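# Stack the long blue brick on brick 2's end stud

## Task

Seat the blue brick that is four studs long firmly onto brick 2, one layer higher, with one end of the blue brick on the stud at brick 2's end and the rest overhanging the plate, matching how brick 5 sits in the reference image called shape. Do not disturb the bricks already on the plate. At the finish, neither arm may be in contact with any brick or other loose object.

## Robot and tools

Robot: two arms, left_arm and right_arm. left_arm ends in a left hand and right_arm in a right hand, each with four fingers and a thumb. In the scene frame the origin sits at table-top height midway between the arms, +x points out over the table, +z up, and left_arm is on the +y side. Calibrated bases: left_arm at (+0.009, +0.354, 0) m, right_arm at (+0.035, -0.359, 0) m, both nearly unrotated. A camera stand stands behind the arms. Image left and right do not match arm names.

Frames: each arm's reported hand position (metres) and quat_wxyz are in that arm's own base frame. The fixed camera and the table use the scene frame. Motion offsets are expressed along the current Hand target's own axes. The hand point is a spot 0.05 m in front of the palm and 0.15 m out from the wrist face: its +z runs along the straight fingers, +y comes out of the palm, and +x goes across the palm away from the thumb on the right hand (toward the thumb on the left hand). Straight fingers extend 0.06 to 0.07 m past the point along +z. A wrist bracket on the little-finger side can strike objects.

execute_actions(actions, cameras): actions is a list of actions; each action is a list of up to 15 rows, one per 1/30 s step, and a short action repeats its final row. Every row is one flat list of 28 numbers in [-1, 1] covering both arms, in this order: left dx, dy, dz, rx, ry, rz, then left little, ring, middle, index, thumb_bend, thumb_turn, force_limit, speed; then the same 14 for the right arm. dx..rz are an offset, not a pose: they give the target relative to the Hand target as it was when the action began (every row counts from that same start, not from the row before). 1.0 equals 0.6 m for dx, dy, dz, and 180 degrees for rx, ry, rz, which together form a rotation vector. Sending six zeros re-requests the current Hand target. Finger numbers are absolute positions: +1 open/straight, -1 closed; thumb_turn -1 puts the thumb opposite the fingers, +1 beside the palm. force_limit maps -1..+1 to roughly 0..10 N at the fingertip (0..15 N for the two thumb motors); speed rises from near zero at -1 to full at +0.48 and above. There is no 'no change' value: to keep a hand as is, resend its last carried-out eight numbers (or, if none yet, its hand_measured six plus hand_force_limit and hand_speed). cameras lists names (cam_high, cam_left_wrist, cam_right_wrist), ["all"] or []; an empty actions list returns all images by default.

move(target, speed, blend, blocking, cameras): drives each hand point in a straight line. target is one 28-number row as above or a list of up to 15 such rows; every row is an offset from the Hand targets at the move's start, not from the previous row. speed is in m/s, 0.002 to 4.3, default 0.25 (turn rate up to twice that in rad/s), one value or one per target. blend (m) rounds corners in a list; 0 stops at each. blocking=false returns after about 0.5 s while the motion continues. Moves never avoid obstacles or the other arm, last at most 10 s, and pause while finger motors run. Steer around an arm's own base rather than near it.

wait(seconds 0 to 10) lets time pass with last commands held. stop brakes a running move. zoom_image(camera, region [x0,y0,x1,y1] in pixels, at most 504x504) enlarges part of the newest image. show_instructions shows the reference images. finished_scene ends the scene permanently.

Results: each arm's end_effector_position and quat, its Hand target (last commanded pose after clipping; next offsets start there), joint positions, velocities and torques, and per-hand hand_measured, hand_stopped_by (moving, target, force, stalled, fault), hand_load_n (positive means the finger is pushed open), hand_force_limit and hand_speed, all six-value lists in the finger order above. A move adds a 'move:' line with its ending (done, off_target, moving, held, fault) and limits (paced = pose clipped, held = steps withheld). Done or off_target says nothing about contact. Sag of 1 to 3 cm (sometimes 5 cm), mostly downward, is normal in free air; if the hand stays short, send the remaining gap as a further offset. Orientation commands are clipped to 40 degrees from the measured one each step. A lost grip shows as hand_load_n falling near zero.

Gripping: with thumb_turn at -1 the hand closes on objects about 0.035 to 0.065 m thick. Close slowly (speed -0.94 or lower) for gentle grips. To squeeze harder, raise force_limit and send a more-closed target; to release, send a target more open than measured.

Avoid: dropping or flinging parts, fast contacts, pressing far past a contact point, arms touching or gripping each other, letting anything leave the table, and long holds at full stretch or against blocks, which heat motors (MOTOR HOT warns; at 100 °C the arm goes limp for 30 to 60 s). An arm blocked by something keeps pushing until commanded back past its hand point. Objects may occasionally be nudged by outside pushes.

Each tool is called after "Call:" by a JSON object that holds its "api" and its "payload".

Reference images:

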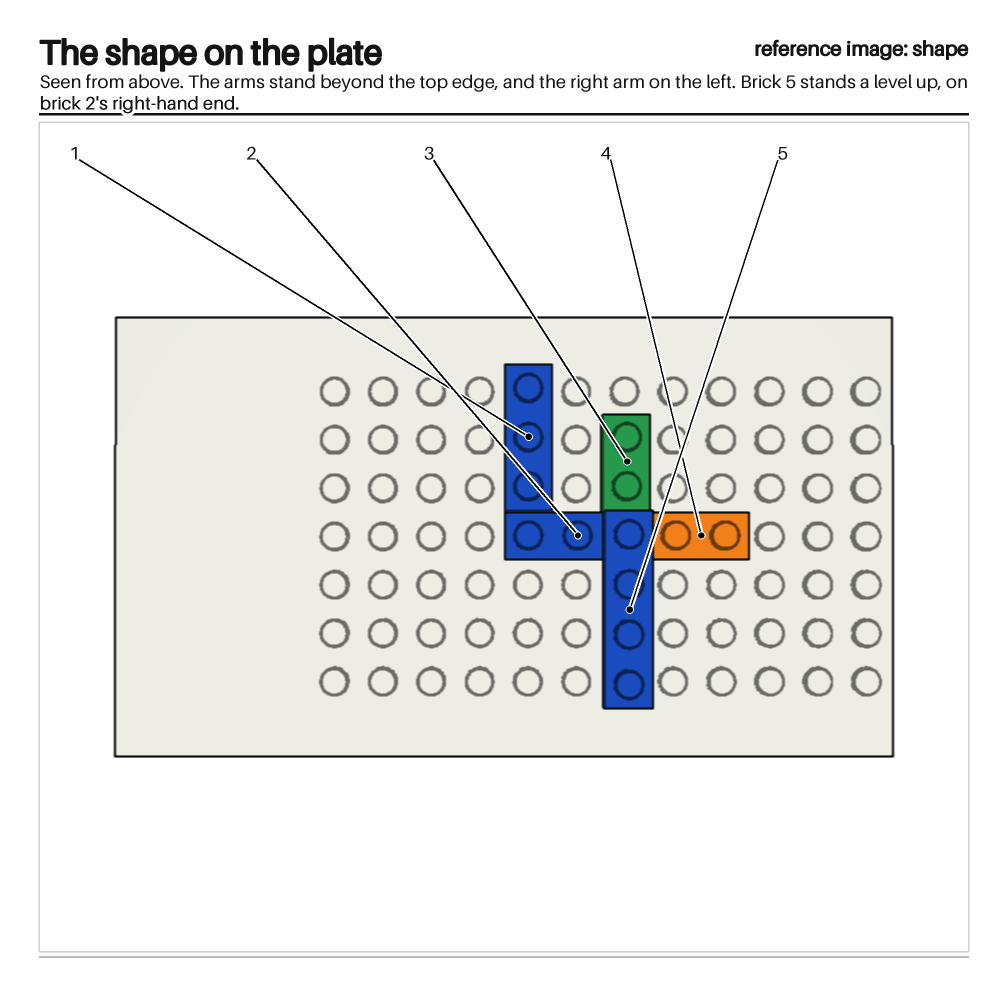

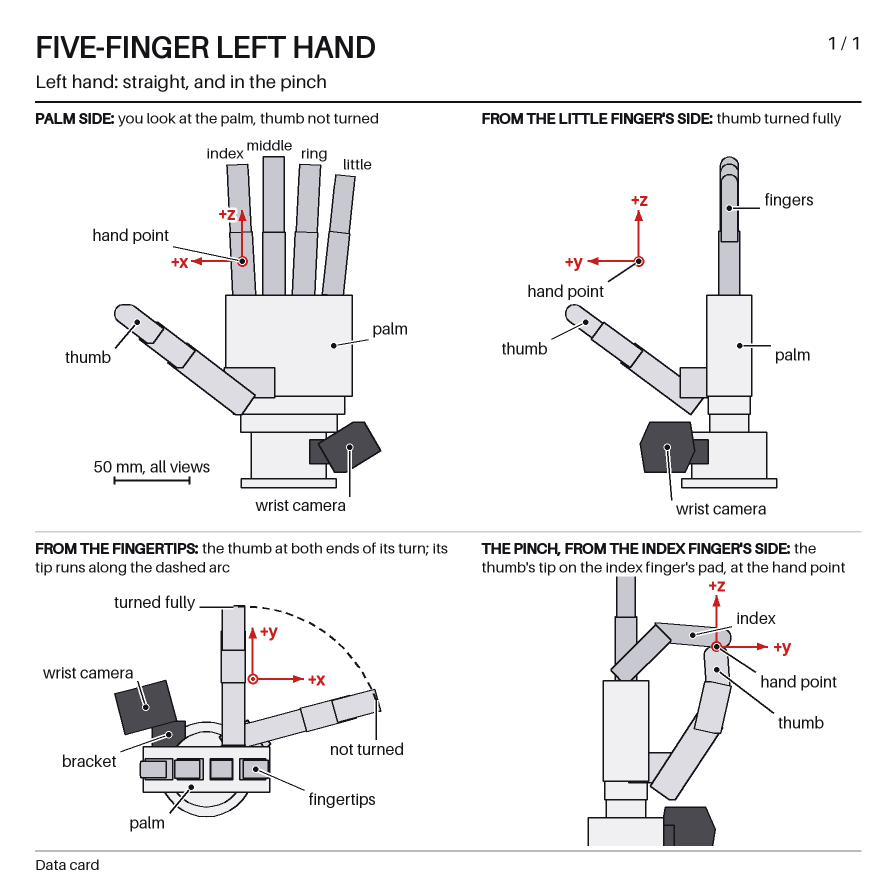

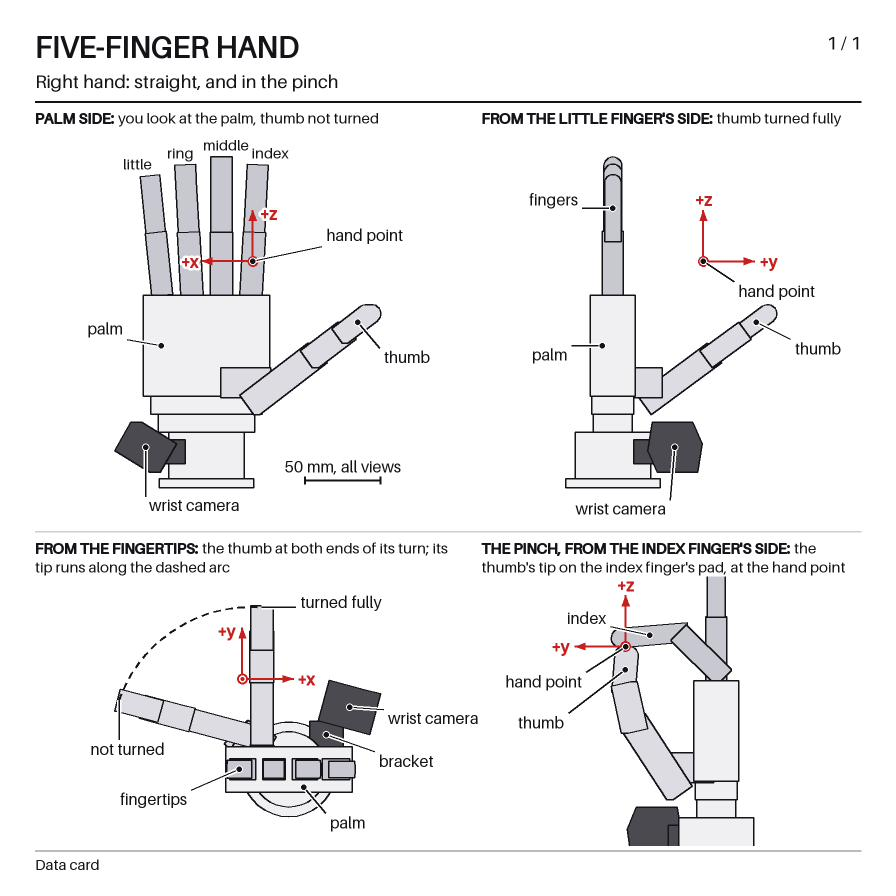

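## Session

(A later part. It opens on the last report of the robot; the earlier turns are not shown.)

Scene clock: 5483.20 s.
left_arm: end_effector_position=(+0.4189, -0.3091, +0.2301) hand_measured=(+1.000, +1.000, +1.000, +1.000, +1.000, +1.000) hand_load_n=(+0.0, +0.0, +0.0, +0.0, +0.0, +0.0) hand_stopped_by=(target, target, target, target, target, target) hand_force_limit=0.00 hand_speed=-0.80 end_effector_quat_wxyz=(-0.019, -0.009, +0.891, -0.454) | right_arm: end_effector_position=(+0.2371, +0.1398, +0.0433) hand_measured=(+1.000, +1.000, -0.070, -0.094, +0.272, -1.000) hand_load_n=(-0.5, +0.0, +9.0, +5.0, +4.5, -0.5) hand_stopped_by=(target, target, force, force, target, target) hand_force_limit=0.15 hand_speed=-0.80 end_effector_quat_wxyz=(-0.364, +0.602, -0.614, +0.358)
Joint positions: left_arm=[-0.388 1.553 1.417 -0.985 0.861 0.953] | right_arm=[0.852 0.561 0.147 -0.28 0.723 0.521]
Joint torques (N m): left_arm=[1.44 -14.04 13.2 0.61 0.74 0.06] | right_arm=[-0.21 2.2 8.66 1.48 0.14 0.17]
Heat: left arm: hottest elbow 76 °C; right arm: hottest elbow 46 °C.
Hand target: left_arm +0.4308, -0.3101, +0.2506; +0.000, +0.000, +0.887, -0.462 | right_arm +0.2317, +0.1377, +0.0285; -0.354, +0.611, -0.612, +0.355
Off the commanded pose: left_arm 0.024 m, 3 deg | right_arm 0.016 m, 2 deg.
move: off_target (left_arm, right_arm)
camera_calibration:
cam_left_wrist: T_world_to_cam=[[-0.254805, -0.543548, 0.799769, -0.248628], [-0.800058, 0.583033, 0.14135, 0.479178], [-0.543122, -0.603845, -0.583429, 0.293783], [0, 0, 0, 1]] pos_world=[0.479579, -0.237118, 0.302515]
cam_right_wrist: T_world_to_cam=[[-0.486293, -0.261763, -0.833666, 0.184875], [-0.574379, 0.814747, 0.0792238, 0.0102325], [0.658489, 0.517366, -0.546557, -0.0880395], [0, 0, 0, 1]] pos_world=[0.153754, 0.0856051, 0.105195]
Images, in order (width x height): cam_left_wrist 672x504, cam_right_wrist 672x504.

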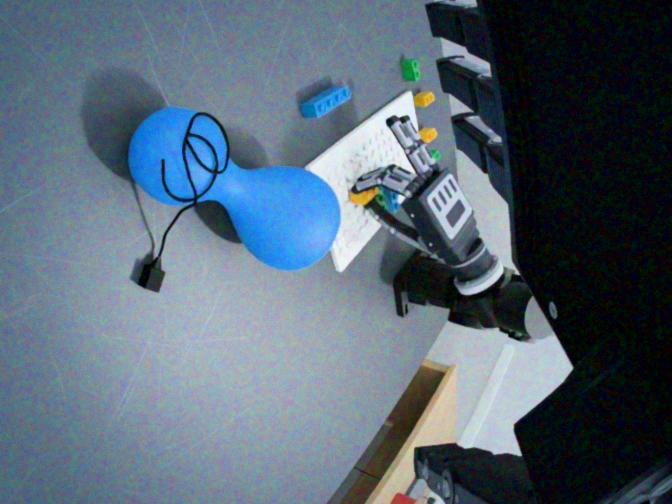

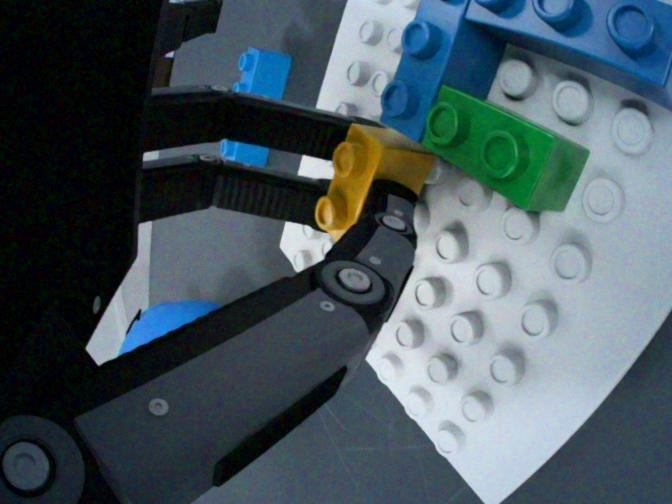

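Call:
{"api": "move", "payload": {"target": [[0,0,0,0,0,0,1,1,1,1,1,1,0,-0.8, 0.0218,-0.0593,-0.0333,0,0,0,1,1,-0.5,-0.5,0.27,-1,0.15,-0.8],[0,0,0,0,0,0,1,1,1,1,1,1,0,-0.8, 0.0005,-0.0183,-0.0115,0,0,0,1,1,-0.5,-0.5,0.27,-1,0.15,-0.8]], "speed": 0.08, "cameras": ["cam_right_wrist"]}}

Call:
{"api": "zoom_image", "payload": {"camera": "cam_right_wrist", "region": [260, 20, 500, 260]}}

Scene clock: 5515.77 s.
left_arm: end_effector_position=(+0.4189, -0.3091, +0.2301) hand_measured=(+1.000, +1.000, +1.000, +1.000, +1.000, +1.000) hand_load_n=(+0.0, +0.0, +0.0, +0.0, +0.0, +0.0) hand_stopped_by=(target, target, target, target, target, target) hand_force_limit=0.00 hand_speed=-0.80 end_effector_quat_wxyz=(-0.019, -0.009, +0.891, -0.454) | right_arm: end_effector_position=(+0.2315, +0.1360, +0.0438) hand_measured=(+1.000, +1.000, -0.070, -0.094, +0.272, -1.000) hand_load_n=(+0.0, +0.0, +8.5, +4.5, +5.5, +1.0) hand_stopped_by=(target, target, force, force, target, target) hand_force_limit=0.15 hand_speed=-0.80 end_effector_quat_wxyz=(-0.352, +0.611, -0.614, +0.354)
Joint positions: left_arm=[-0.388 1.553 1.417 -0.985 0.861 0.953] | right_arm=[0.851 0.531 0.16 -0.351 0.712 0.522]
Joint torques (N m): left_arm=[1.79 -13.74 13.22 0.66 0.74 0.07] | right_arm=[-0.03 1.61 10.21 1.88 0.6 0.15]
Heat: left arm: hottest elbow 76 °C; right arm: hottest elbow 43 °C.
Hand target: left_arm +0.4308, -0.3101, +0.2506; +0.000, +0.000, +0.887, -0.462 | right_arm +0.2311, +0.1374, +0.0413; -0.354, +0.611, -0.613, +0.355
Off the commanded pose: left_arm 0.024 m, 3 deg | right_arm 0.003 m, 0 deg.
move: off_target (left_arm)
camera_calibration:
cam_right_wrist: T_world_to_cam=[[-0.505102, -0.27878, -0.816795, 0.187567], [-0.577558, 0.812433, 0.0798683, 0.011174], [0.641326, 0.512088, -0.571373, -0.0763322], [0, 0, 0, 1]] pos_world=[0.150148, 0.0823005, 0.108697]
Images, in order (width x height): cam_right_wrist 672x504.

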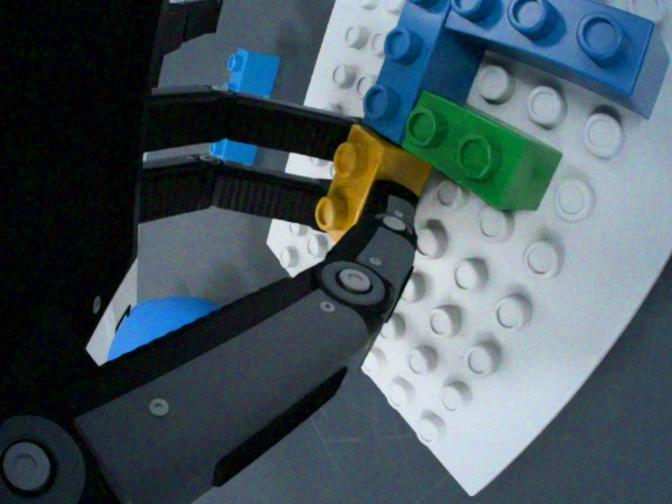

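Scaled by 2.100 from the camera's 672x504 image, which has a finer 960x720 frame.

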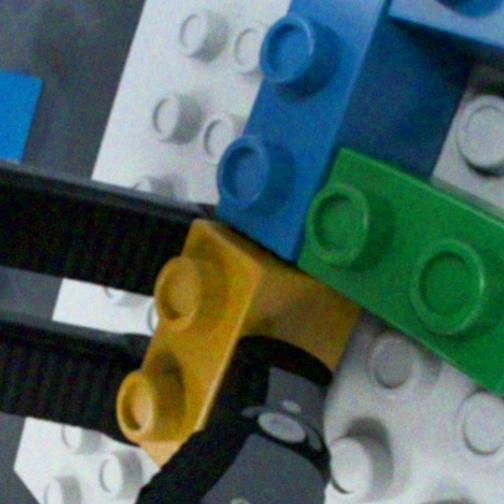

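Call:
{"api": "execute_actions", "payload": {"actions": [[[0,0,0,0,0,0,1,1,1,1,1,1,0,-0.8, 0,0,0,0,0,0,1,1,0.08,0.08,0.3,-1,0.15,-0.88]],[[0,0,0,0,0,0,1,1,1,1,1,1,0,-0.8, 0,0,0,0,0,0,1,1,0.08,0.08,0.34,-1,0.15,-0.88]]], "cameras": ["cam_right_wrist","cam_left_wrist"]}}

Call:
{"api": "zoom_image", "payload": {"camera": "cam_right_wrist", "region": [260, 20, 500, 260]}}

Scene clock: 5530.40 s.
left_arm: end_effector_position=(+0.4189, -0.3091, +0.2301) hand_measured=(+1.000, +1.000, +1.000, +1.000, +1.000, +1.000) hand_load_n=(+0.0, +0.0, +0.0, +0.0, +0.0, -0.5) hand_stopped_by=(target, target, target, target, target, target) hand_force_limit=0.00 hand_speed=-0.80 end_effector_quat_wxyz=(-0.019, -0.009, +0.891, -0.454) | right_arm: end_effector_position=(+0.2317, +0.1355, +0.0438) hand_measured=(+1.000, +1.000, +0.080, +0.080, +0.340, -1.000) hand_load_n=(+0.0, +0.0, +0.0, +0.0, +0.0, +0.0) hand_stopped_by=(target, target, target, target, target, target) hand_force_limit=0.15 hand_speed=-0.88 end_effector_quat_wxyz=(-0.352, +0.611, -0.614, +0.355)
Joint positions: left_arm=[-0.388 1.553 1.417 -0.985 0.861 0.953] | right_arm=[0.851 0.532 0.16 -0.351 0.715 0.522]
Joint torques (N m): left_arm=[1.61 -14.04 13.22 0.59 0.74 0.06] | right_arm=[0.03 1.73 10.22 1.76 0.49 0.17]
Heat: left arm: hottest elbow 76 °C; right arm: hottest elbow 43 °C.
Hand target: left_arm +0.4308, -0.3101, +0.2506; +0.000, +0.000, +0.887, -0.462 | right_arm +0.2311, +0.1374, +0.0413; -0.354, +0.611, -0.613, +0.355
Off the commanded pose: left_arm 0.024 m, 3 deg | right_arm 0.003 m, 0 deg.
camera_calibration:
cam_left_wrist: T_world_to_cam=[[-0.254805, -0.543548, 0.799769, -0.248628], [-0.800058, 0.583033, 0.14135, 0.479178], [-0.543122, -0.603845, -0.583429, 0.293783], [0, 0, 0, 1]] pos_world=[0.479579, -0.237118, 0.302515]
cam_right_wrist: T_world_to_cam=[[-0.5049, -0.279205, -0.816774, 0.187512], [-0.576074, 0.813671, 0.0779636, 0.0112188], [0.642818, 0.509886, -0.571666, -0.0762469], [0, 0, 0, 1]] pos_world=[0.150151, 0.0821032, 0.108693]
Images, in order (width x height): cam_left_wrist 672x504, cam_right_wrist 672x504.

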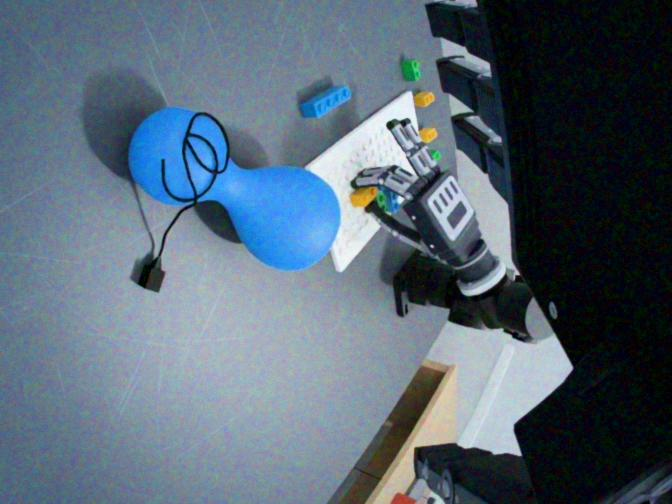

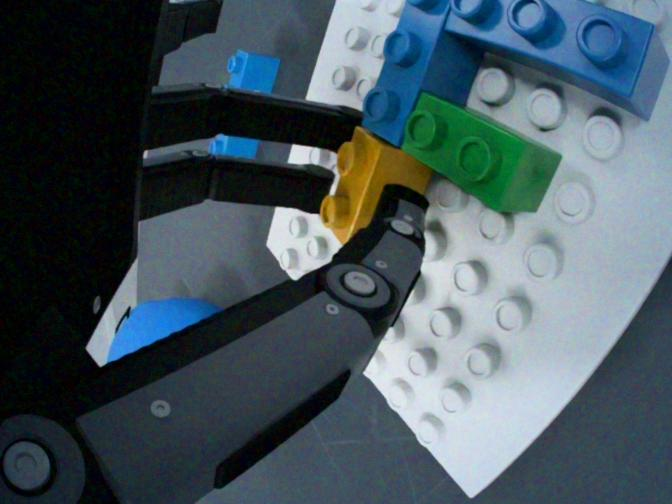

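Scaled by 2.100 from the camera's 672x504 image, which has a finer 960x720 frame.

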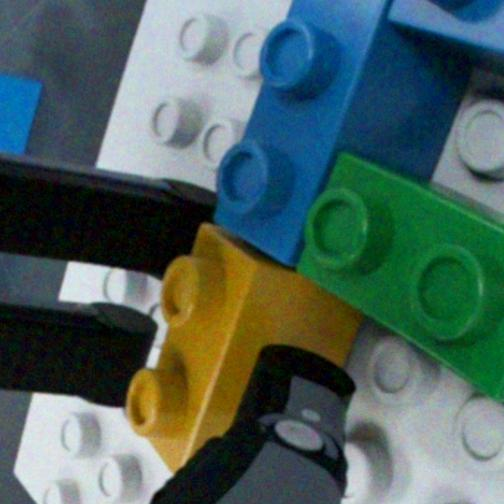

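Call:
{"api": "execute_actions", "payload": {"actions": [[[0,0,0,0,0,0,1,1,1,1,1,1,0,-0.8, 0,0,0,0,0,0,1,1,0.5,0.5,0.45,-1,0.15,-0.6]]]}}

Call:
{"api": "move", "payload": {"target": [[0,0,0,0,0,0,1,1,1,1,1,1,0,-0.8, 0.0,-0.1,-0.058,0,0,0,1,1,0.5,0.5,0.45,-1,0.15,-0.6]], "speed": 0.2, "cameras": ["cam_right_wrist","cam_left_wrist"]}}

Call:
{"api": "zoom_image", "payload": {"camera": "cam_right_wrist", "region": [300, 60, 500, 260]}}

Scene clock: 5547.53 s.
left_arm: end_effector_position=(+0.4189, -0.3091, +0.2301) hand_measured=(+1.000, +1.000, +1.000, +1.000, +1.000, +1.000) hand_load_n=(+0.0, +0.0, +0.0, +0.0, +0.0, +0.0) hand_stopped_by=(target, target, target, target, target, target) hand_force_limit=0.00 hand_speed=-0.80 end_effector_quat_wxyz=(-0.019, -0.009, +0.891, -0.454) | right_arm: end_effector_position=(+0.2317, +0.1355, +0.0438) hand_measured=(+1.000, +1.000, +0.500, +0.500, +0.450, -1.000) hand_load_n=(+0.0, +0.0, +0.0, -0.5, +0.0, +0.0) hand_stopped_by=(target, target, target, target, target, target) hand_force_limit=0.15 hand_speed=-0.60 end_effector_quat_wxyz=(-0.352, +0.611, -0.614, +0.355)
Joint positions: left_arm=[-0.388 1.553 1.417 -0.985 0.861 0.953] | right_arm=[0.851 0.532 0.16 -0.351 0.715 0.522]
Joint torques (N m): left_arm=[1.73 -13.86 13.19 0.59 0.75 0.06] | right_arm=[-0.03 1.61 10.22 1.81 0.49 0.15]
Heat: left arm: hottest elbow 76 °C; right arm: hottest elbow 42 °C.
Hand target: left_arm +0.4308, -0.3101, +0.2506; +0.000, +0.000, +0.887, -0.462 | right_arm +0.2311, +0.1374, +0.0413; -0.354, +0.611, -0.613, +0.355
Off the commanded pose: left_arm 0.024 m, 3 deg | right_arm 0.003 m, 0 deg.

Scene clock: 5548.97 s.
left_arm: end_effector_position=(+0.4189, -0.3091, +0.2301) hand_measured=(+1.000, +1.000, +1.000, +1.000, +1.000, +1.000) hand_load_n=(+0.0, +0.0, +0.0, +0.0, +0.0, +0.0) hand_stopped_by=(target, target, target, target, target, target) hand_force_limit=0.00 hand_speed=-0.80 end_effector_quat_wxyz=(-0.019, -0.009, +0.891, -0.454) | right_arm: end_effector_position=(+0.2248, +0.1267, +0.0811) hand_measured=(+1.000, +1.000, +0.500, +0.500, +0.450, -1.000) hand_load_n=(+0.0, +0.0, +0.0, +0.0, +0.0, +0.0) hand_stopped_by=(target, target, target, target, target, target) hand_force_limit=0.15 hand_speed=-0.60 end_effector_quat_wxyz=(-0.330, +0.624, -0.611, +0.357)
Joint positions: left_arm=[-0.388 1.553 1.417 -0.985 0.861 0.953] | right_arm=[0.847 0.441 0.267 -0.596 0.712 0.514]
Joint torques (N m): left_arm=[1.67 -13.92 13.24 0.58 0.75 0.08] | right_arm=[-0.15 0.67 15.94 0.73 0.51 0.21]
Heat: left arm: hottest elbow 76 °C; right arm: hottest elbow 43 °C.
Hand target: left_arm +0.4308, -0.3101, +0.2506; +0.000, +0.000, +0.887, -0.462 | right_arm +0.2309, +0.1374, +0.1108; -0.354, +0.611, -0.612, +0.355
Off the commanded pose: left_arm 0.024 m, 3 deg | right_arm 0.032 m, 3 deg.
move: off_target (left_arm, right_arm)
camera_calibration:
cam_left_wrist: T_world_to_cam=[[-0.254805, -0.543548, 0.799769, -0.248628], [-0.800058, 0.583033, 0.14135, 0.479178], [-0.543122, -0.603845, -0.583429, 0.293783], [0, 0, 0, 1]] pos_world=[0.479579, -0.237118, 0.302515]
cam_right_wrist: T_world_to_cam=[[-0.530414, -0.312761, -0.787935, 0.21979], [-0.575676, 0.815173, 0.0639551, 0.0123289], [0.622301, 0.487518, -0.612428, -0.0353134], [0, 0, 0, 1]] pos_world=[0.145653, 0.0759075, 0.150765]
Images, in order (width x height): cam_left_wrist 672x504, cam_right_wrist 672x504.

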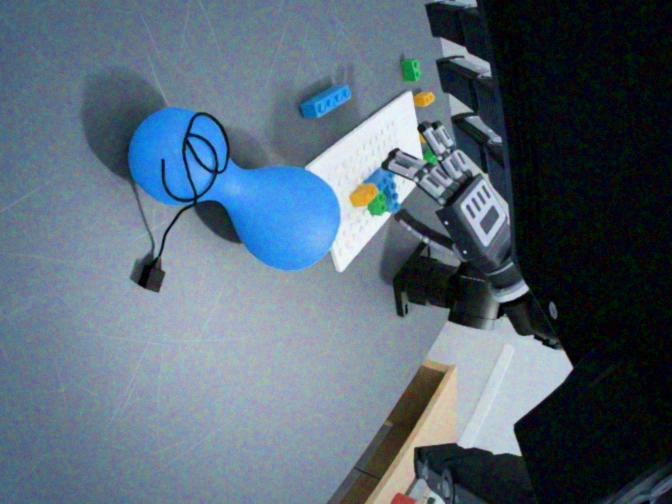

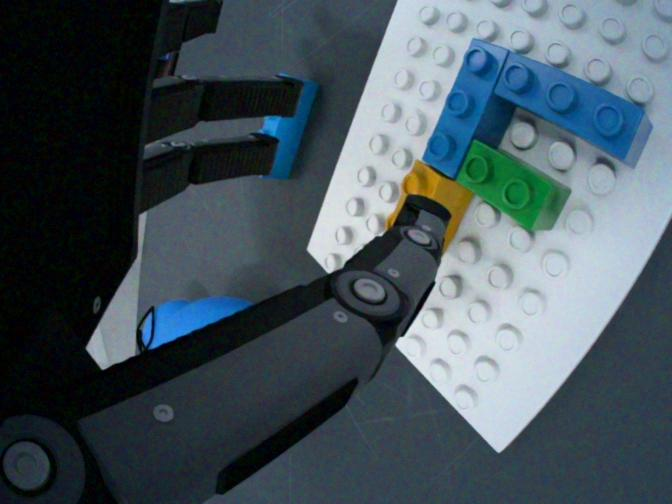

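Scaled by 2.520 from the camera's 672x504 image, which has a finer 960x720 frame.

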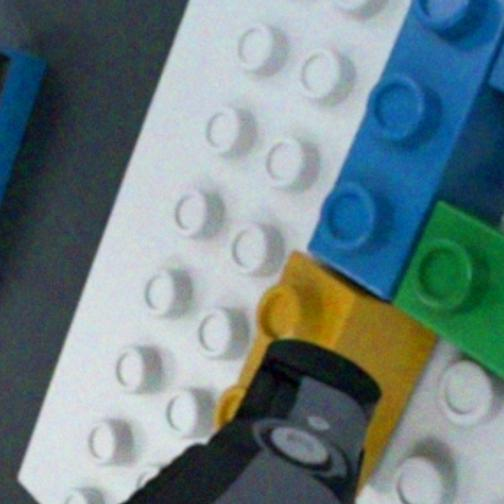

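Call:
{"api": "move", "payload": {"target": [[0,0,0,0,0,0,1,1,1,1,1,1,0,-0.8, 0.0957,-0.0672,-0.0309,-0.2599,-0.2599,-0.4493,-0.9,-0.9,-0.9,1,1,1,0.2,0.3],[0,0,0,0,0,0,1,1,1,1,1,1,0,-0.8, 0.114,-0.0264,-0.0016,-0.2599,-0.2599,-0.4493,-0.9,-0.9,-0.9,1,1,1,0.2,0.3]], "speed": 0.2, "cameras": ["cam_left_wrist"]}}

Call:
{"api": "zoom_image", "payload": {"camera": "cam_left_wrist", "region": [310, 140, 430, 250]}}

Scene clock: 5573.57 s.
left_arm: end_effector_position=(+0.4189, -0.3091, +0.2301) hand_measured=(+1.000, +1.000, +1.000, +1.000, +1.000, +1.000) hand_load_n=(+0.0, +0.0, +0.0, +0.0, +0.0, +0.0) hand_stopped_by=(target, target, target, target, target, target) hand_force_limit=0.00 hand_speed=-0.80 end_effector_quat_wxyz=(-0.019, -0.009, +0.891, -0.454) | right_arm: end_effector_position=(+0.2358, +0.0721, +0.1306) hand_measured=(-0.900, -0.900, -0.900, +1.000, +1.000, +1.000) hand_load_n=(+0.0, +0.0, +0.0, +0.0, +0.0, +0.0) hand_stopped_by=(target, target, target, target, target, target) hand_force_limit=0.20 hand_speed=0.30 end_effector_quat_wxyz=(-0.003, +1.000, +0.000, +0.004)
Joint positions: left_arm=[-0.388 1.553 1.417 -0.985 0.861 0.953] | right_arm=[0.461 1.145 0.869 -1.285 -0.002 -1.11]
Joint torques (N m): left_arm=[1.73 -13.98 13.23 0.59 0.74 0.07] | right_arm=[-1.49 -4.42 9.09 0.2 0.1 0.07]
Heat: left arm: hottest elbow 76 °C; right arm: hottest elbow 48 °C.
Hand target: left_arm +0.4308, -0.3101, +0.2506; +0.000, +0.000, +0.887, -0.462 | right_arm +0.2378, +0.0690, +0.1249; +0.000, +1.000, -0.001, +0.000
Off the commanded pose: left_arm 0.024 m, 3 deg | right_arm 0.007 m, 1 deg.
move: off_target (left_arm)
camera_calibration:
cam_left_wrist: T_world_to_cam=[[-0.254805, -0.543548, 0.799769, -0.248628], [-0.800058, 0.583033, 0.14135, 0.479178], [-0.543122, -0.603845, -0.583429, 0.293783], [0, 0, 0, 1]] pos_world=[0.479579, -0.237118, 0.302515]
Images, in order (width x height): cam_left_wrist 672x504.

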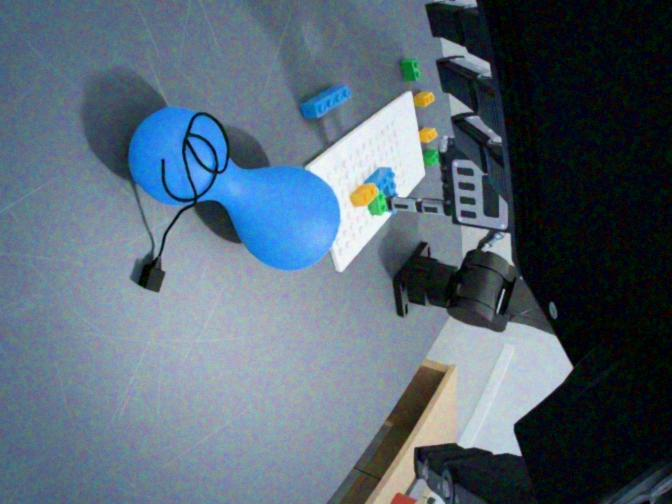

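Scaled by 4.200 from the camera's 672x504 image, which has a finer 960x720 frame.

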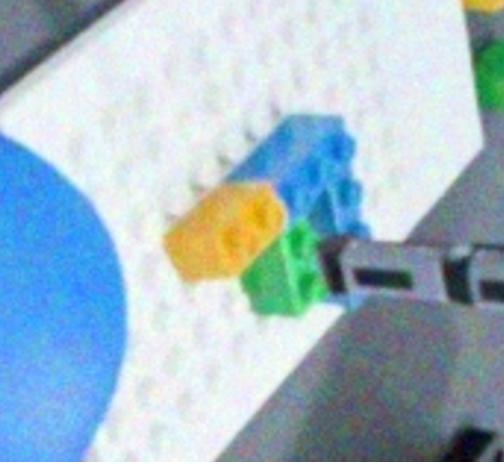

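Call:
{"api": "move", "payload": {"target": [[0,0,0,0,0,0,1,1,1,1,1,1,0,-0.8, 0,0,0.0733,0,0,0,-0.9,-0.9,-0.9,1,1,1,0.2,0.3],[0,0,0,0,0,0,1,1,1,1,1,1,0,-0.8, 0,0,-0.04,0,0,0,-0.9,-0.9,-0.9,1,1,1,0.2,0.3]], "speed": [0.06,0.25], "cameras": ["cam_left_wrist"]}}

Call:
{"api": "zoom_image", "payload": {"camera": "cam_left_wrist", "region": [310, 140, 430, 250]}}

Scene clock: 5589.23 s.
left_arm: end_effector_position=(+0.4189, -0.3091, +0.2301) hand_measured=(+1.000, +1.000, +1.000, +1.000, +1.000, +1.000) hand_load_n=(+0.0, +0.0, +0.0, +0.0, +0.0, +0.0) hand_stopped_by=(target, target, target, target, target, target) hand_force_limit=0.00 hand_speed=-0.80 end_effector_quat_wxyz=(-0.019, -0.009, +0.891, -0.454) | right_arm: end_effector_position=(+0.2244, +0.0662, +0.1340) hand_measured=(-0.900, -0.900, -0.900, +1.000, +1.000, +1.000) hand_load_n=(+0.0, +0.0, +0.0, +0.0, +0.0, +0.0) hand_stopped_by=(target, target, target, target, target, target) hand_force_limit=0.20 hand_speed=0.30 end_effector_quat_wxyz=(+0.007, +1.000, +0.002, -0.016)
Joint positions: left_arm=[-0.388 1.553 1.417 -0.985 0.861 0.953] | right_arm=[0.46 1.142 0.869 -1.332 -0.003 -1.114]
Joint torques (N m): left_arm=[1.67 -13.68 13.2 0.58 0.75 0.06] | right_arm=[-1.38 -5.36 13.56 -0.68 0.13 0.09]
Heat: left arm: hottest elbow 76 °C; right arm: hottest elbow 48 °C.
Hand target: left_arm +0.4308, -0.3101, +0.2506; +0.000, +0.000, +0.887, -0.462 | right_arm +0.2378, +0.0690, +0.1490; +0.000, +1.000, -0.001, +0.001
Off the commanded pose: left_arm 0.024 m, 3 deg | right_arm 0.020 m, 2 deg.
move: off_target (left_arm, right_arm)
camera_calibration:
cam_left_wrist: T_world_to_cam=[[-0.254805, -0.543548, 0.799769, -0.248628], [-0.800058, 0.583033, 0.14135, 0.479178], [-0.543122, -0.603845, -0.583429, 0.293783], [0, 0, 0, 1]] pos_world=[0.479579, -0.237118, 0.302515]
Images, in order (width x height): cam_left_wrist 672x504.

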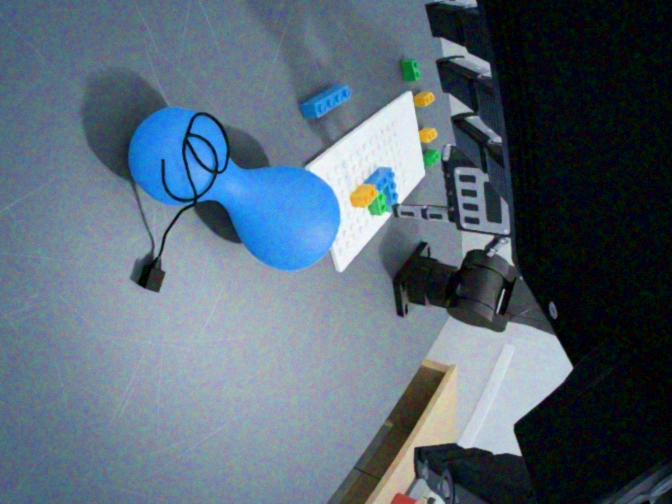

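Scaled by 4.200 from the camera's 672x504 image, which has a finer 960x720 frame.

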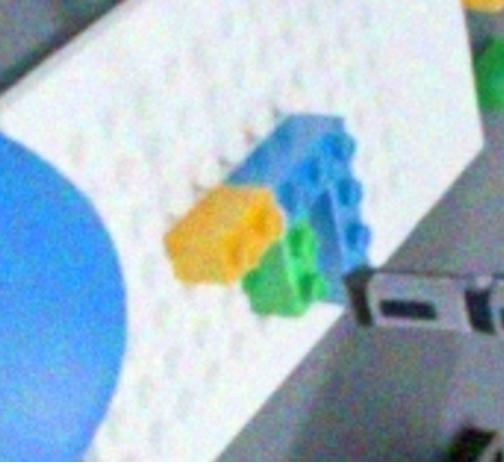

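Call:
{"api": "move", "payload": {"target": [0,0,0,0,0,0,1,1,1,1,1,1,0,-0.8, 0.0,-0.0517,0.04,0.3506,0,0,1,1,1,1,1,1,0.2,0.3], "speed": 0.25, "cameras": ["cam_right_wrist"]}}

Call:
{"api": "zoom_image", "payload": {"camera": "cam_right_wrist", "region": [420, 160, 600, 340]}}

Scene clock: 5606.67 s.
left_arm: end_effector_position=(+0.4189, -0.3091, +0.2301) hand_measured=(+1.000, +1.000, +1.000, +1.000, +1.000, +1.000) hand_load_n=(+0.0, +0.0, +0.0, +0.0, +0.0, +0.0) hand_stopped_by=(target, target, target, target, target, target) hand_force_limit=0.00 hand_speed=-0.80 end_effector_quat_wxyz=(-0.019, -0.009, +0.891, -0.454) | right_arm: end_effector_position=(+0.2392, +0.1019, +0.1274) hand_measured=(+1.000, +1.000, +1.000, +1.000, +1.000, +1.000) hand_load_n=(+0.0, +0.0, -0.5, +0.0, +0.0, +0.0) hand_stopped_by=(target, target, target, target, target, target) hand_force_limit=0.20 hand_speed=0.30 end_effector_quat_wxyz=(-0.520, +0.854, +0.007, +0.007)
Joint positions: left_arm=[-0.388 1.553 1.417 -0.985 0.861 0.953] | right_arm=[-0.157 1.202 0.75 -1.405 -1.073 -1.916]
Joint torques (N m): left_arm=[1.61 -13.86 13.23 0.59 0.74 0.05] | right_arm=[-1.49 -4.07 8.44 -1.1 -0.96 0.07]
Heat: left arm: hottest elbow 76 °C; right arm: hottest elbow 50 °C.
Hand target: left_arm +0.4308, -0.3101, +0.2506; +0.000, +0.000, +0.887, -0.462 | right_arm +0.2379, +0.1000, +0.1250; -0.523, +0.852, -0.001, +0.001
Off the commanded pose: left_arm 0.024 m, 3 deg | right_arm 0.003 m, 1 deg.
move: off_target (left_arm)
camera_calibration:
cam_right_wrist: T_world_to_cam=[[0.299385, -0.462601, -0.834487, 0.07885], [-0.807865, -0.588251, 0.0362655, 0.239961], [-0.507664, 0.663295, -0.549833, 0.240631], [0, 0, 0, 1]] pos_world=[0.292409, 0.0180241, 0.189404]
Images, in order (width x height): cam_right_wrist 672x504.

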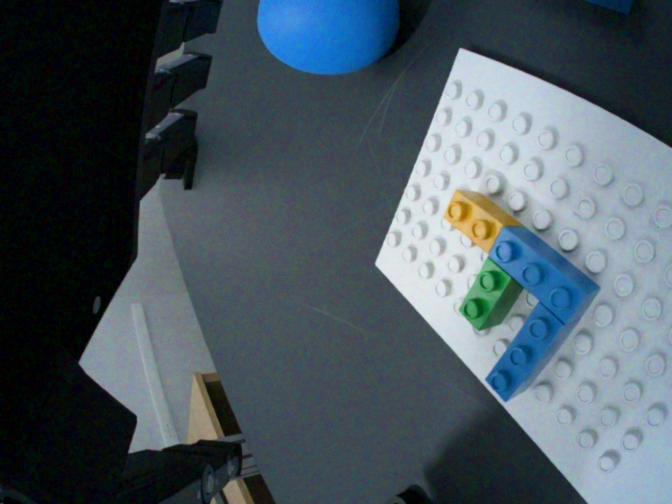

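Scaled by 2.800 from the camera's 672x504 image, which has a finer 960x720 frame.

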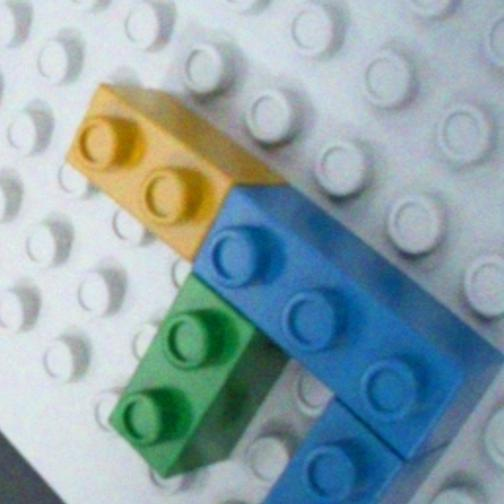

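Call:
{"api": "move", "payload": {"target": [0,0,0,0,0,0,1,1,1,1,1,1,0,-0.8, 0.2035,0.0032,0.0857,0,0.4456,0.2266,1,1,0.3,0.3,0.22,-1,0.2,0.3], "speed": 0.25, "cameras": ["cam_right_wrist"]}}

Call:
{"api": "zoom_image", "payload": {"camera": "cam_right_wrist", "region": [280, 60, 520, 300]}}

Scene clock: 5642.87 s.
left_arm: end_effector_position=(+0.4189, -0.3091, +0.2301) hand_measured=(+1.000, +1.000, +1.000, +1.000, +1.000, +1.000) hand_load_n=(-0.5, +0.0, -0.5, +0.0, +0.0, -0.5) hand_stopped_by=(target, target, target, target, target, target) hand_force_limit=0.00 hand_speed=-0.80 end_effector_quat_wxyz=(-0.019, -0.009, +0.891, -0.454) | right_arm: end_effector_position=(+0.3443, +0.1324, +0.0802) hand_measured=(+1.000, +1.000, +0.300, +0.300, +0.220, -1.000) hand_load_n=(+0.0, +0.0, +0.0, +0.0, +0.0, +0.0) hand_stopped_by=(target, target, target, target, target, target) hand_force_limit=0.20 hand_speed=0.30 end_effector_quat_wxyz=(-0.351, +0.612, -0.607, +0.367)
Joint positions: left_arm=[-0.388 1.553 1.417 -0.985 0.861 0.953] | right_arm=[0.481 0.913 0.348 0.002 0.432 0.232]
Joint torques (N m): left_arm=[1.55 -13.98 13.23 0.58 0.73 0.07] | right_arm=[-0.09 -1.73 14 1.77 0.31 0.18]
Heat: left arm: hottest elbow 76 °C; right arm: hottest elbow 46 °C.
Hand target: left_arm +0.4308, -0.3101, +0.2506; +0.000, +0.000, +0.887, -0.462 | right_arm +0.3601, +0.1449, +0.1003; -0.370, +0.602, -0.603, +0.370
Off the commanded pose: left_arm 0.024 m, 3 deg | right_arm 0.028 m, 3 deg.
move: off_target (left_arm, right_arm)
camera_calibration:
cam_right_wrist: T_world_to_cam=[[-0.490507, -0.296874, -0.81931, 0.270763], [-0.57814, 0.814339, 0.0510497, 0.0784837], [0.65204, 0.498716, -0.571074, -0.127998], [0, 0, 0, 1]] pos_world=[0.261646, 0.0803052, 0.144736]
Images, in order (width x height): cam_right_wrist 672x504.

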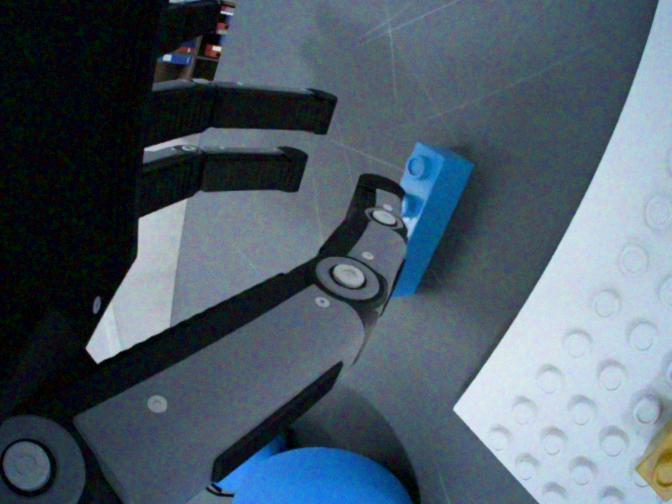

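Scaled by 2.100 from the camera's 672x504 image, which has a finer 960x720 frame.

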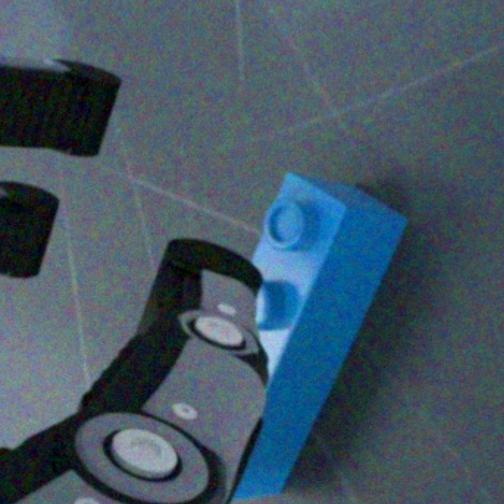

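Call:
{"api": "move", "payload": {"target": [[0,0,0,0,0,0,1,1,1,1,1,1,0,-0.8, -0.015,0.0602,0.0288,0,0,0,1,1,0.3,0.3,0.22,-1,0.2,0.3],[0,0,0,0,0,0,1,1,1,1,1,1,0,-0.8, -0.015,0.1117,0.0555,0,0,0,1,1,0.3,0.3,0.22,-1,0.2,0.3]], "speed": 0.12, "cameras": ["cam_right_wrist"]}}

Call:
{"api": "zoom_image", "payload": {"camera": "cam_right_wrist", "region": [260, 40, 500, 280]}}

Scene clock: 5669.67 s.
left_arm: end_effector_position=(+0.4189, -0.3091, +0.2301) hand_measured=(+1.000, +1.000, +1.000, +1.000, +1.000, +1.000) hand_load_n=(+0.0, +0.0, -0.5, +0.0, +0.0, -0.5) hand_stopped_by=(target, target, target, target, target, target) hand_force_limit=0.00 hand_speed=-0.80 end_effector_quat_wxyz=(-0.019, -0.009, +0.891, -0.454) | right_arm: end_effector_position=(+0.3618, +0.1507, +0.0292) hand_measured=(+1.000, +1.000, +0.300, +0.300, +0.220, -1.000) hand_load_n=(+0.0, +0.0, +0.0, +0.0, +0.0, +0.0) hand_stopped_by=(target, target, target, target, target, target) hand_force_limit=0.20 hand_speed=0.30 end_effector_quat_wxyz=(-0.368, +0.600, -0.604, +0.372)
Joint positions: left_arm=[-0.388 1.553 1.417 -0.985 0.861 0.953] | right_arm=[0.515 1.196 0.295 0.372 0.463 0.253]
Joint torques (N m): left_arm=[1.67 -13.74 13.26 0.58 0.74 0.07] | right_arm=[0.03 -3.55 7.31 2.13 0.23 0.18]
Heat: left arm: hottest elbow 76 °C; right arm: hottest elbow 51 °C.
Hand target: left_arm +0.4308, -0.3101, +0.2506; +0.000, +0.000, +0.887, -0.462 | right_arm +0.3595, +0.1539, +0.0254; -0.370, +0.602, -0.603, +0.370
Off the commanded pose: left_arm 0.024 m, 3 deg | right_arm 0.005 m, 0 deg.
move: off_target (left_arm)
camera_calibration:
cam_right_wrist: T_world_to_cam=[[-0.460066, -0.278762, -0.842989, 0.230054], [-0.577869, 0.814837, 0.0459224, 0.0763555], [0.674097, 0.508264, -0.535967, -0.188077], [0, 0, 0, 1]] pos_world=[0.276746, 0.0975058, 0.0896235]
Images, in order (width x height): cam_right_wrist 672x504.

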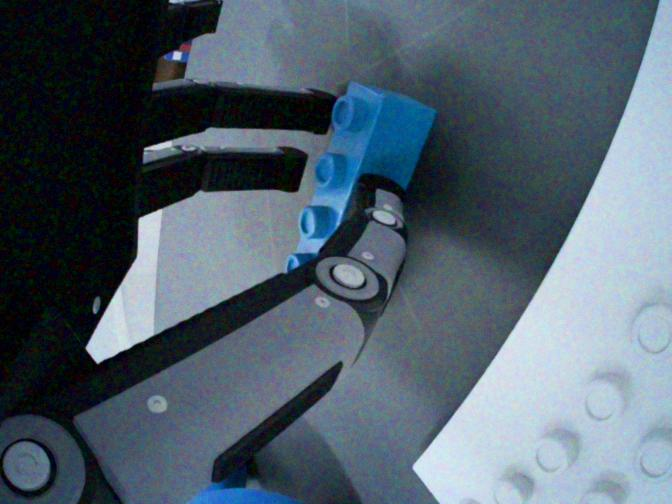

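Scaled by 2.100 from the camera's 672x504 image, which has a finer 960x720 frame.

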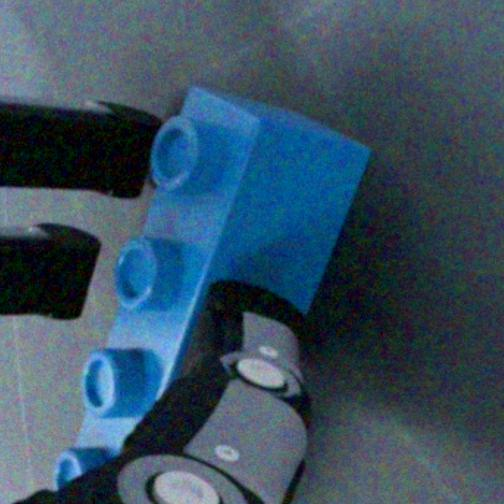

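Call:
{"api": "execute_actions", "payload": {"actions": [[[0,0,0,0,0,0,1,1,1,1,1,1,0,-0.8, 0,0,0,0,0,0,1,1,-0.45,-0.45,0.22,-1,-0.2,-0.8]],[[0,0,0,0,0,0,1,1,1,1,1,1,0,-0.8, 0,0,0,0,0,0,1,1,-0.45,-0.45,0.22,-1,-0.2,-0.8]],[[0,0,0,0,0,0,1,1,1,1,1,1,0,-0.8, 0,0,0,0,0,0,1,1,-0.5,-0.5,0.22,-1,0.15,-0.8]]], "cameras": ["cam_right_wrist"]}}

Call:
{"api": "zoom_image", "payload": {"camera": "cam_right_wrist", "region": [260, 40, 500, 280]}}

Scene clock: 5685.67 s.
left_arm: end_effector_position=(+0.4189, -0.3091, +0.2301) hand_measured=(+1.000, +1.000, +1.000, +1.000, +1.000, +1.000) hand_load_n=(+0.0, +0.0, +0.0, +0.0, +0.0, +0.0) hand_stopped_by=(target, target, target, target, target, target) hand_force_limit=0.00 hand_speed=-0.80 end_effector_quat_wxyz=(-0.019, -0.009, +0.891, -0.454) | right_arm: end_effector_position=(+0.3622, +0.1510, +0.0298) hand_measured=(+1.000, +1.000, -0.044, -0.066, +0.222, -1.000) hand_load_n=(+0.0, -0.5, +10.0, +7.0, +4.5, -1.0) hand_stopped_by=(target, target, force, force, target, target) hand_force_limit=0.15 hand_speed=-0.80 end_effector_quat_wxyz=(-0.369, +0.600, -0.604, +0.373)
Joint positions: left_arm=[-0.388 1.553 1.417 -0.985 0.861 0.953] | right_arm=[0.515 1.196 0.295 0.375 0.463 0.253]
Joint torques (N m): left_arm=[1.73 -13.98 13.19 0.59 0.74 0.06] | right_arm=[0.03 -3.25 7.35 2.07 0.22 0.18]
Heat: left arm: hottest elbow 76 °C; right arm: hottest elbow 46 °C.
Hand target: left_arm +0.4308, -0.3101, +0.2506; +0.000, +0.000, +0.887, -0.462 | right_arm +0.3596, +0.1539, +0.0254; -0.370, +0.602, -0.603, +0.370
Off the commanded pose: left_arm 0.024 m, 3 deg | right_arm 0.006 m, 0 deg.
camera_calibration:
cam_right_wrist: T_world_to_cam=[[-0.458086, -0.277631, -0.844439, 0.229887], [-0.577991, 0.814764, 0.0456699, 0.0764204], [0.67534, 0.508999, -0.533701, -0.188893], [0, 0, 0, 1]] pos_world=[0.277045, 0.0977056, 0.0898228]
Images, in order (width x height): cam_right_wrist 672x504.

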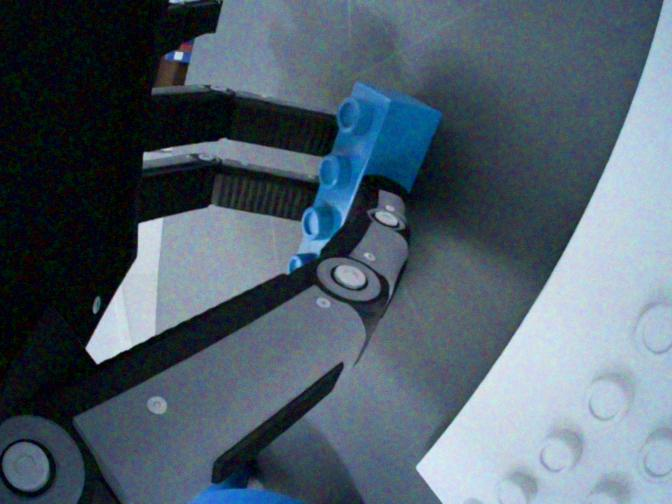

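Scaled by 2.100 from the camera's 672x504 image, which has a finer 960x720 frame.

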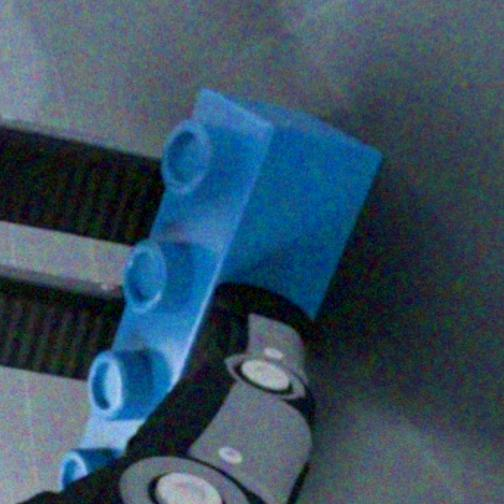

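Call:
{"api": "move", "payload": {"target": [[0,0,0,0,0,0,1,1,1,1,1,1,0,-0.8, 0,-0.1,-0.051,0,0,0,1,1,-0.5,-0.5,0.22,-1,0.15,-0.8],[0,0,0,0,0,0,1,1,1,1,1,1,0,-0.8, 0.1148,-0.0501,-0.2306,0,-0.4579,-0.2333,1,1,-0.5,-0.5,0.22,-1,0.15,-0.8]], "speed": [0.15,0.22], "cameras": ["cam_right_wrist","cam_left_wrist"]}}

Call:
{"api": "zoom_image", "payload": {"camera": "cam_right_wrist", "region": [280, 60, 600, 380]}}

Scene clock: 5708.90 s.
left_arm: end_effector_position=(+0.4189, -0.3091, +0.2301) hand_measured=(+1.000, +1.000, +1.000, +1.000, +1.000, +1.000) hand_load_n=(+0.0, +0.0, +0.0, +0.0, +0.0, +0.0) hand_stopped_by=(target, target, target, target, target, target) hand_force_limit=0.00 hand_speed=-0.80 end_effector_quat_wxyz=(-0.019, -0.009, +0.891, -0.454) | right_arm: end_effector_position=(+0.2350, +0.0909, +0.1077) hand_measured=(+1.000, +1.000, -0.044, -0.066, +0.222, -1.000) hand_load_n=(+0.0, +0.0, +9.5, +6.5, +5.0, -1.0) hand_stopped_by=(target, target, force, force, target, target) hand_force_limit=0.15 hand_speed=-0.80 end_effector_quat_wxyz=(-0.525, +0.851, +0.016, -0.020)
Joint positions: left_arm=[-0.388 1.553 1.417 -0.985 0.861 0.953] | right_arm=[-0.192 1.303 0.754 -1.477 -1.048 -2.065]
Joint torques (N m): left_arm=[1.44 -13.92 13.23 0.62 0.76 0.07] | right_arm=[-1.55 -4.84 11.44 -1.5 -0.65 0.07]
Heat: left arm: hottest elbow 76 °C; right arm: hottest elbow 44 °C.
Hand target: left_arm +0.4308, -0.3101, +0.2506; +0.000, +0.000, +0.887, -0.462 | right_arm +0.2495, +0.0851, +0.1146; -0.523, +0.852, +0.018, -0.010
Off the commanded pose: left_arm 0.024 m, 3 deg | right_arm 0.017 m, 1 deg.
move: off_target (left_arm, right_arm)
camera_calibration:
cam_left_wrist: T_world_to_cam=[[-0.254805, -0.543548, 0.799769, -0.248628], [-0.800058, 0.583033, 0.14135, 0.479178], [-0.543122, -0.603845, -0.583429, 0.293783], [0, 0, 0, 1]] pos_world=[0.479579, -0.237118, 0.302515]
cam_right_wrist: T_world_to_cam=[[0.287059, -0.44168, -0.850009, 0.0612205], [-0.780645, -0.622123, 0.0596332, 0.224987], [-0.555149, 0.646437, -0.523381, 0.244813], [0, 0, 0, 1]] pos_world=[0.293969, 0.00875293, 0.166752]
Images, in order (width x height): cam_left_wrist 672x504, cam_right_wrist 672x504.

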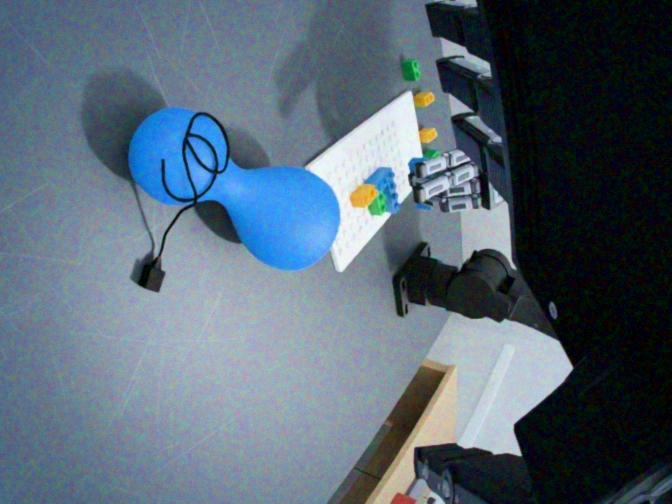

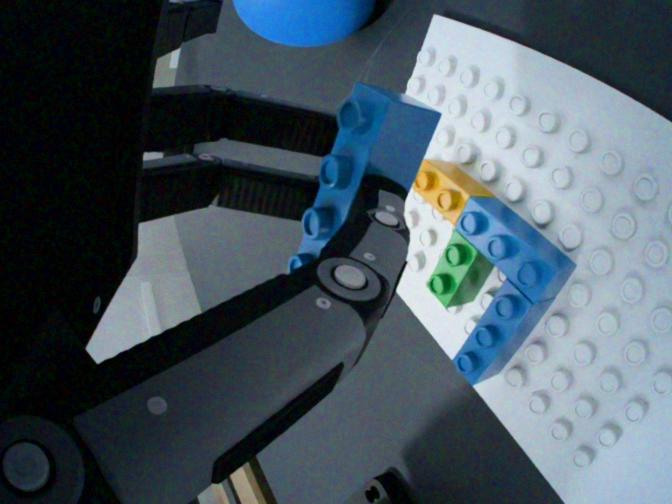

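Scaled by 1.575 from the camera's 672x504 image, which has a finer 960x720 frame.

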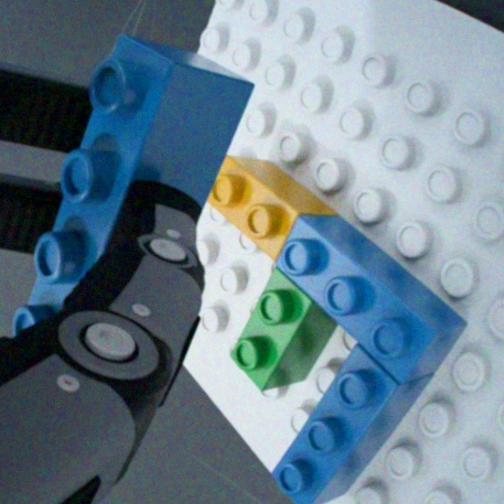

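Call:
{"api": "zoom_image", "payload": {"camera": "cam_right_wrist", "region": [270, 70, 470, 290]}}

Scaled by 2.291 from the camera's 672x504 image, which has a finer 960x720 frame.

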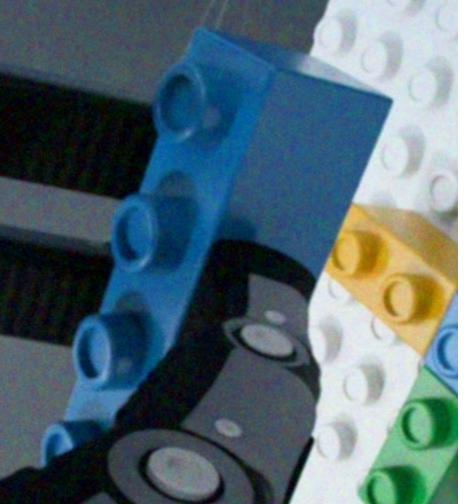

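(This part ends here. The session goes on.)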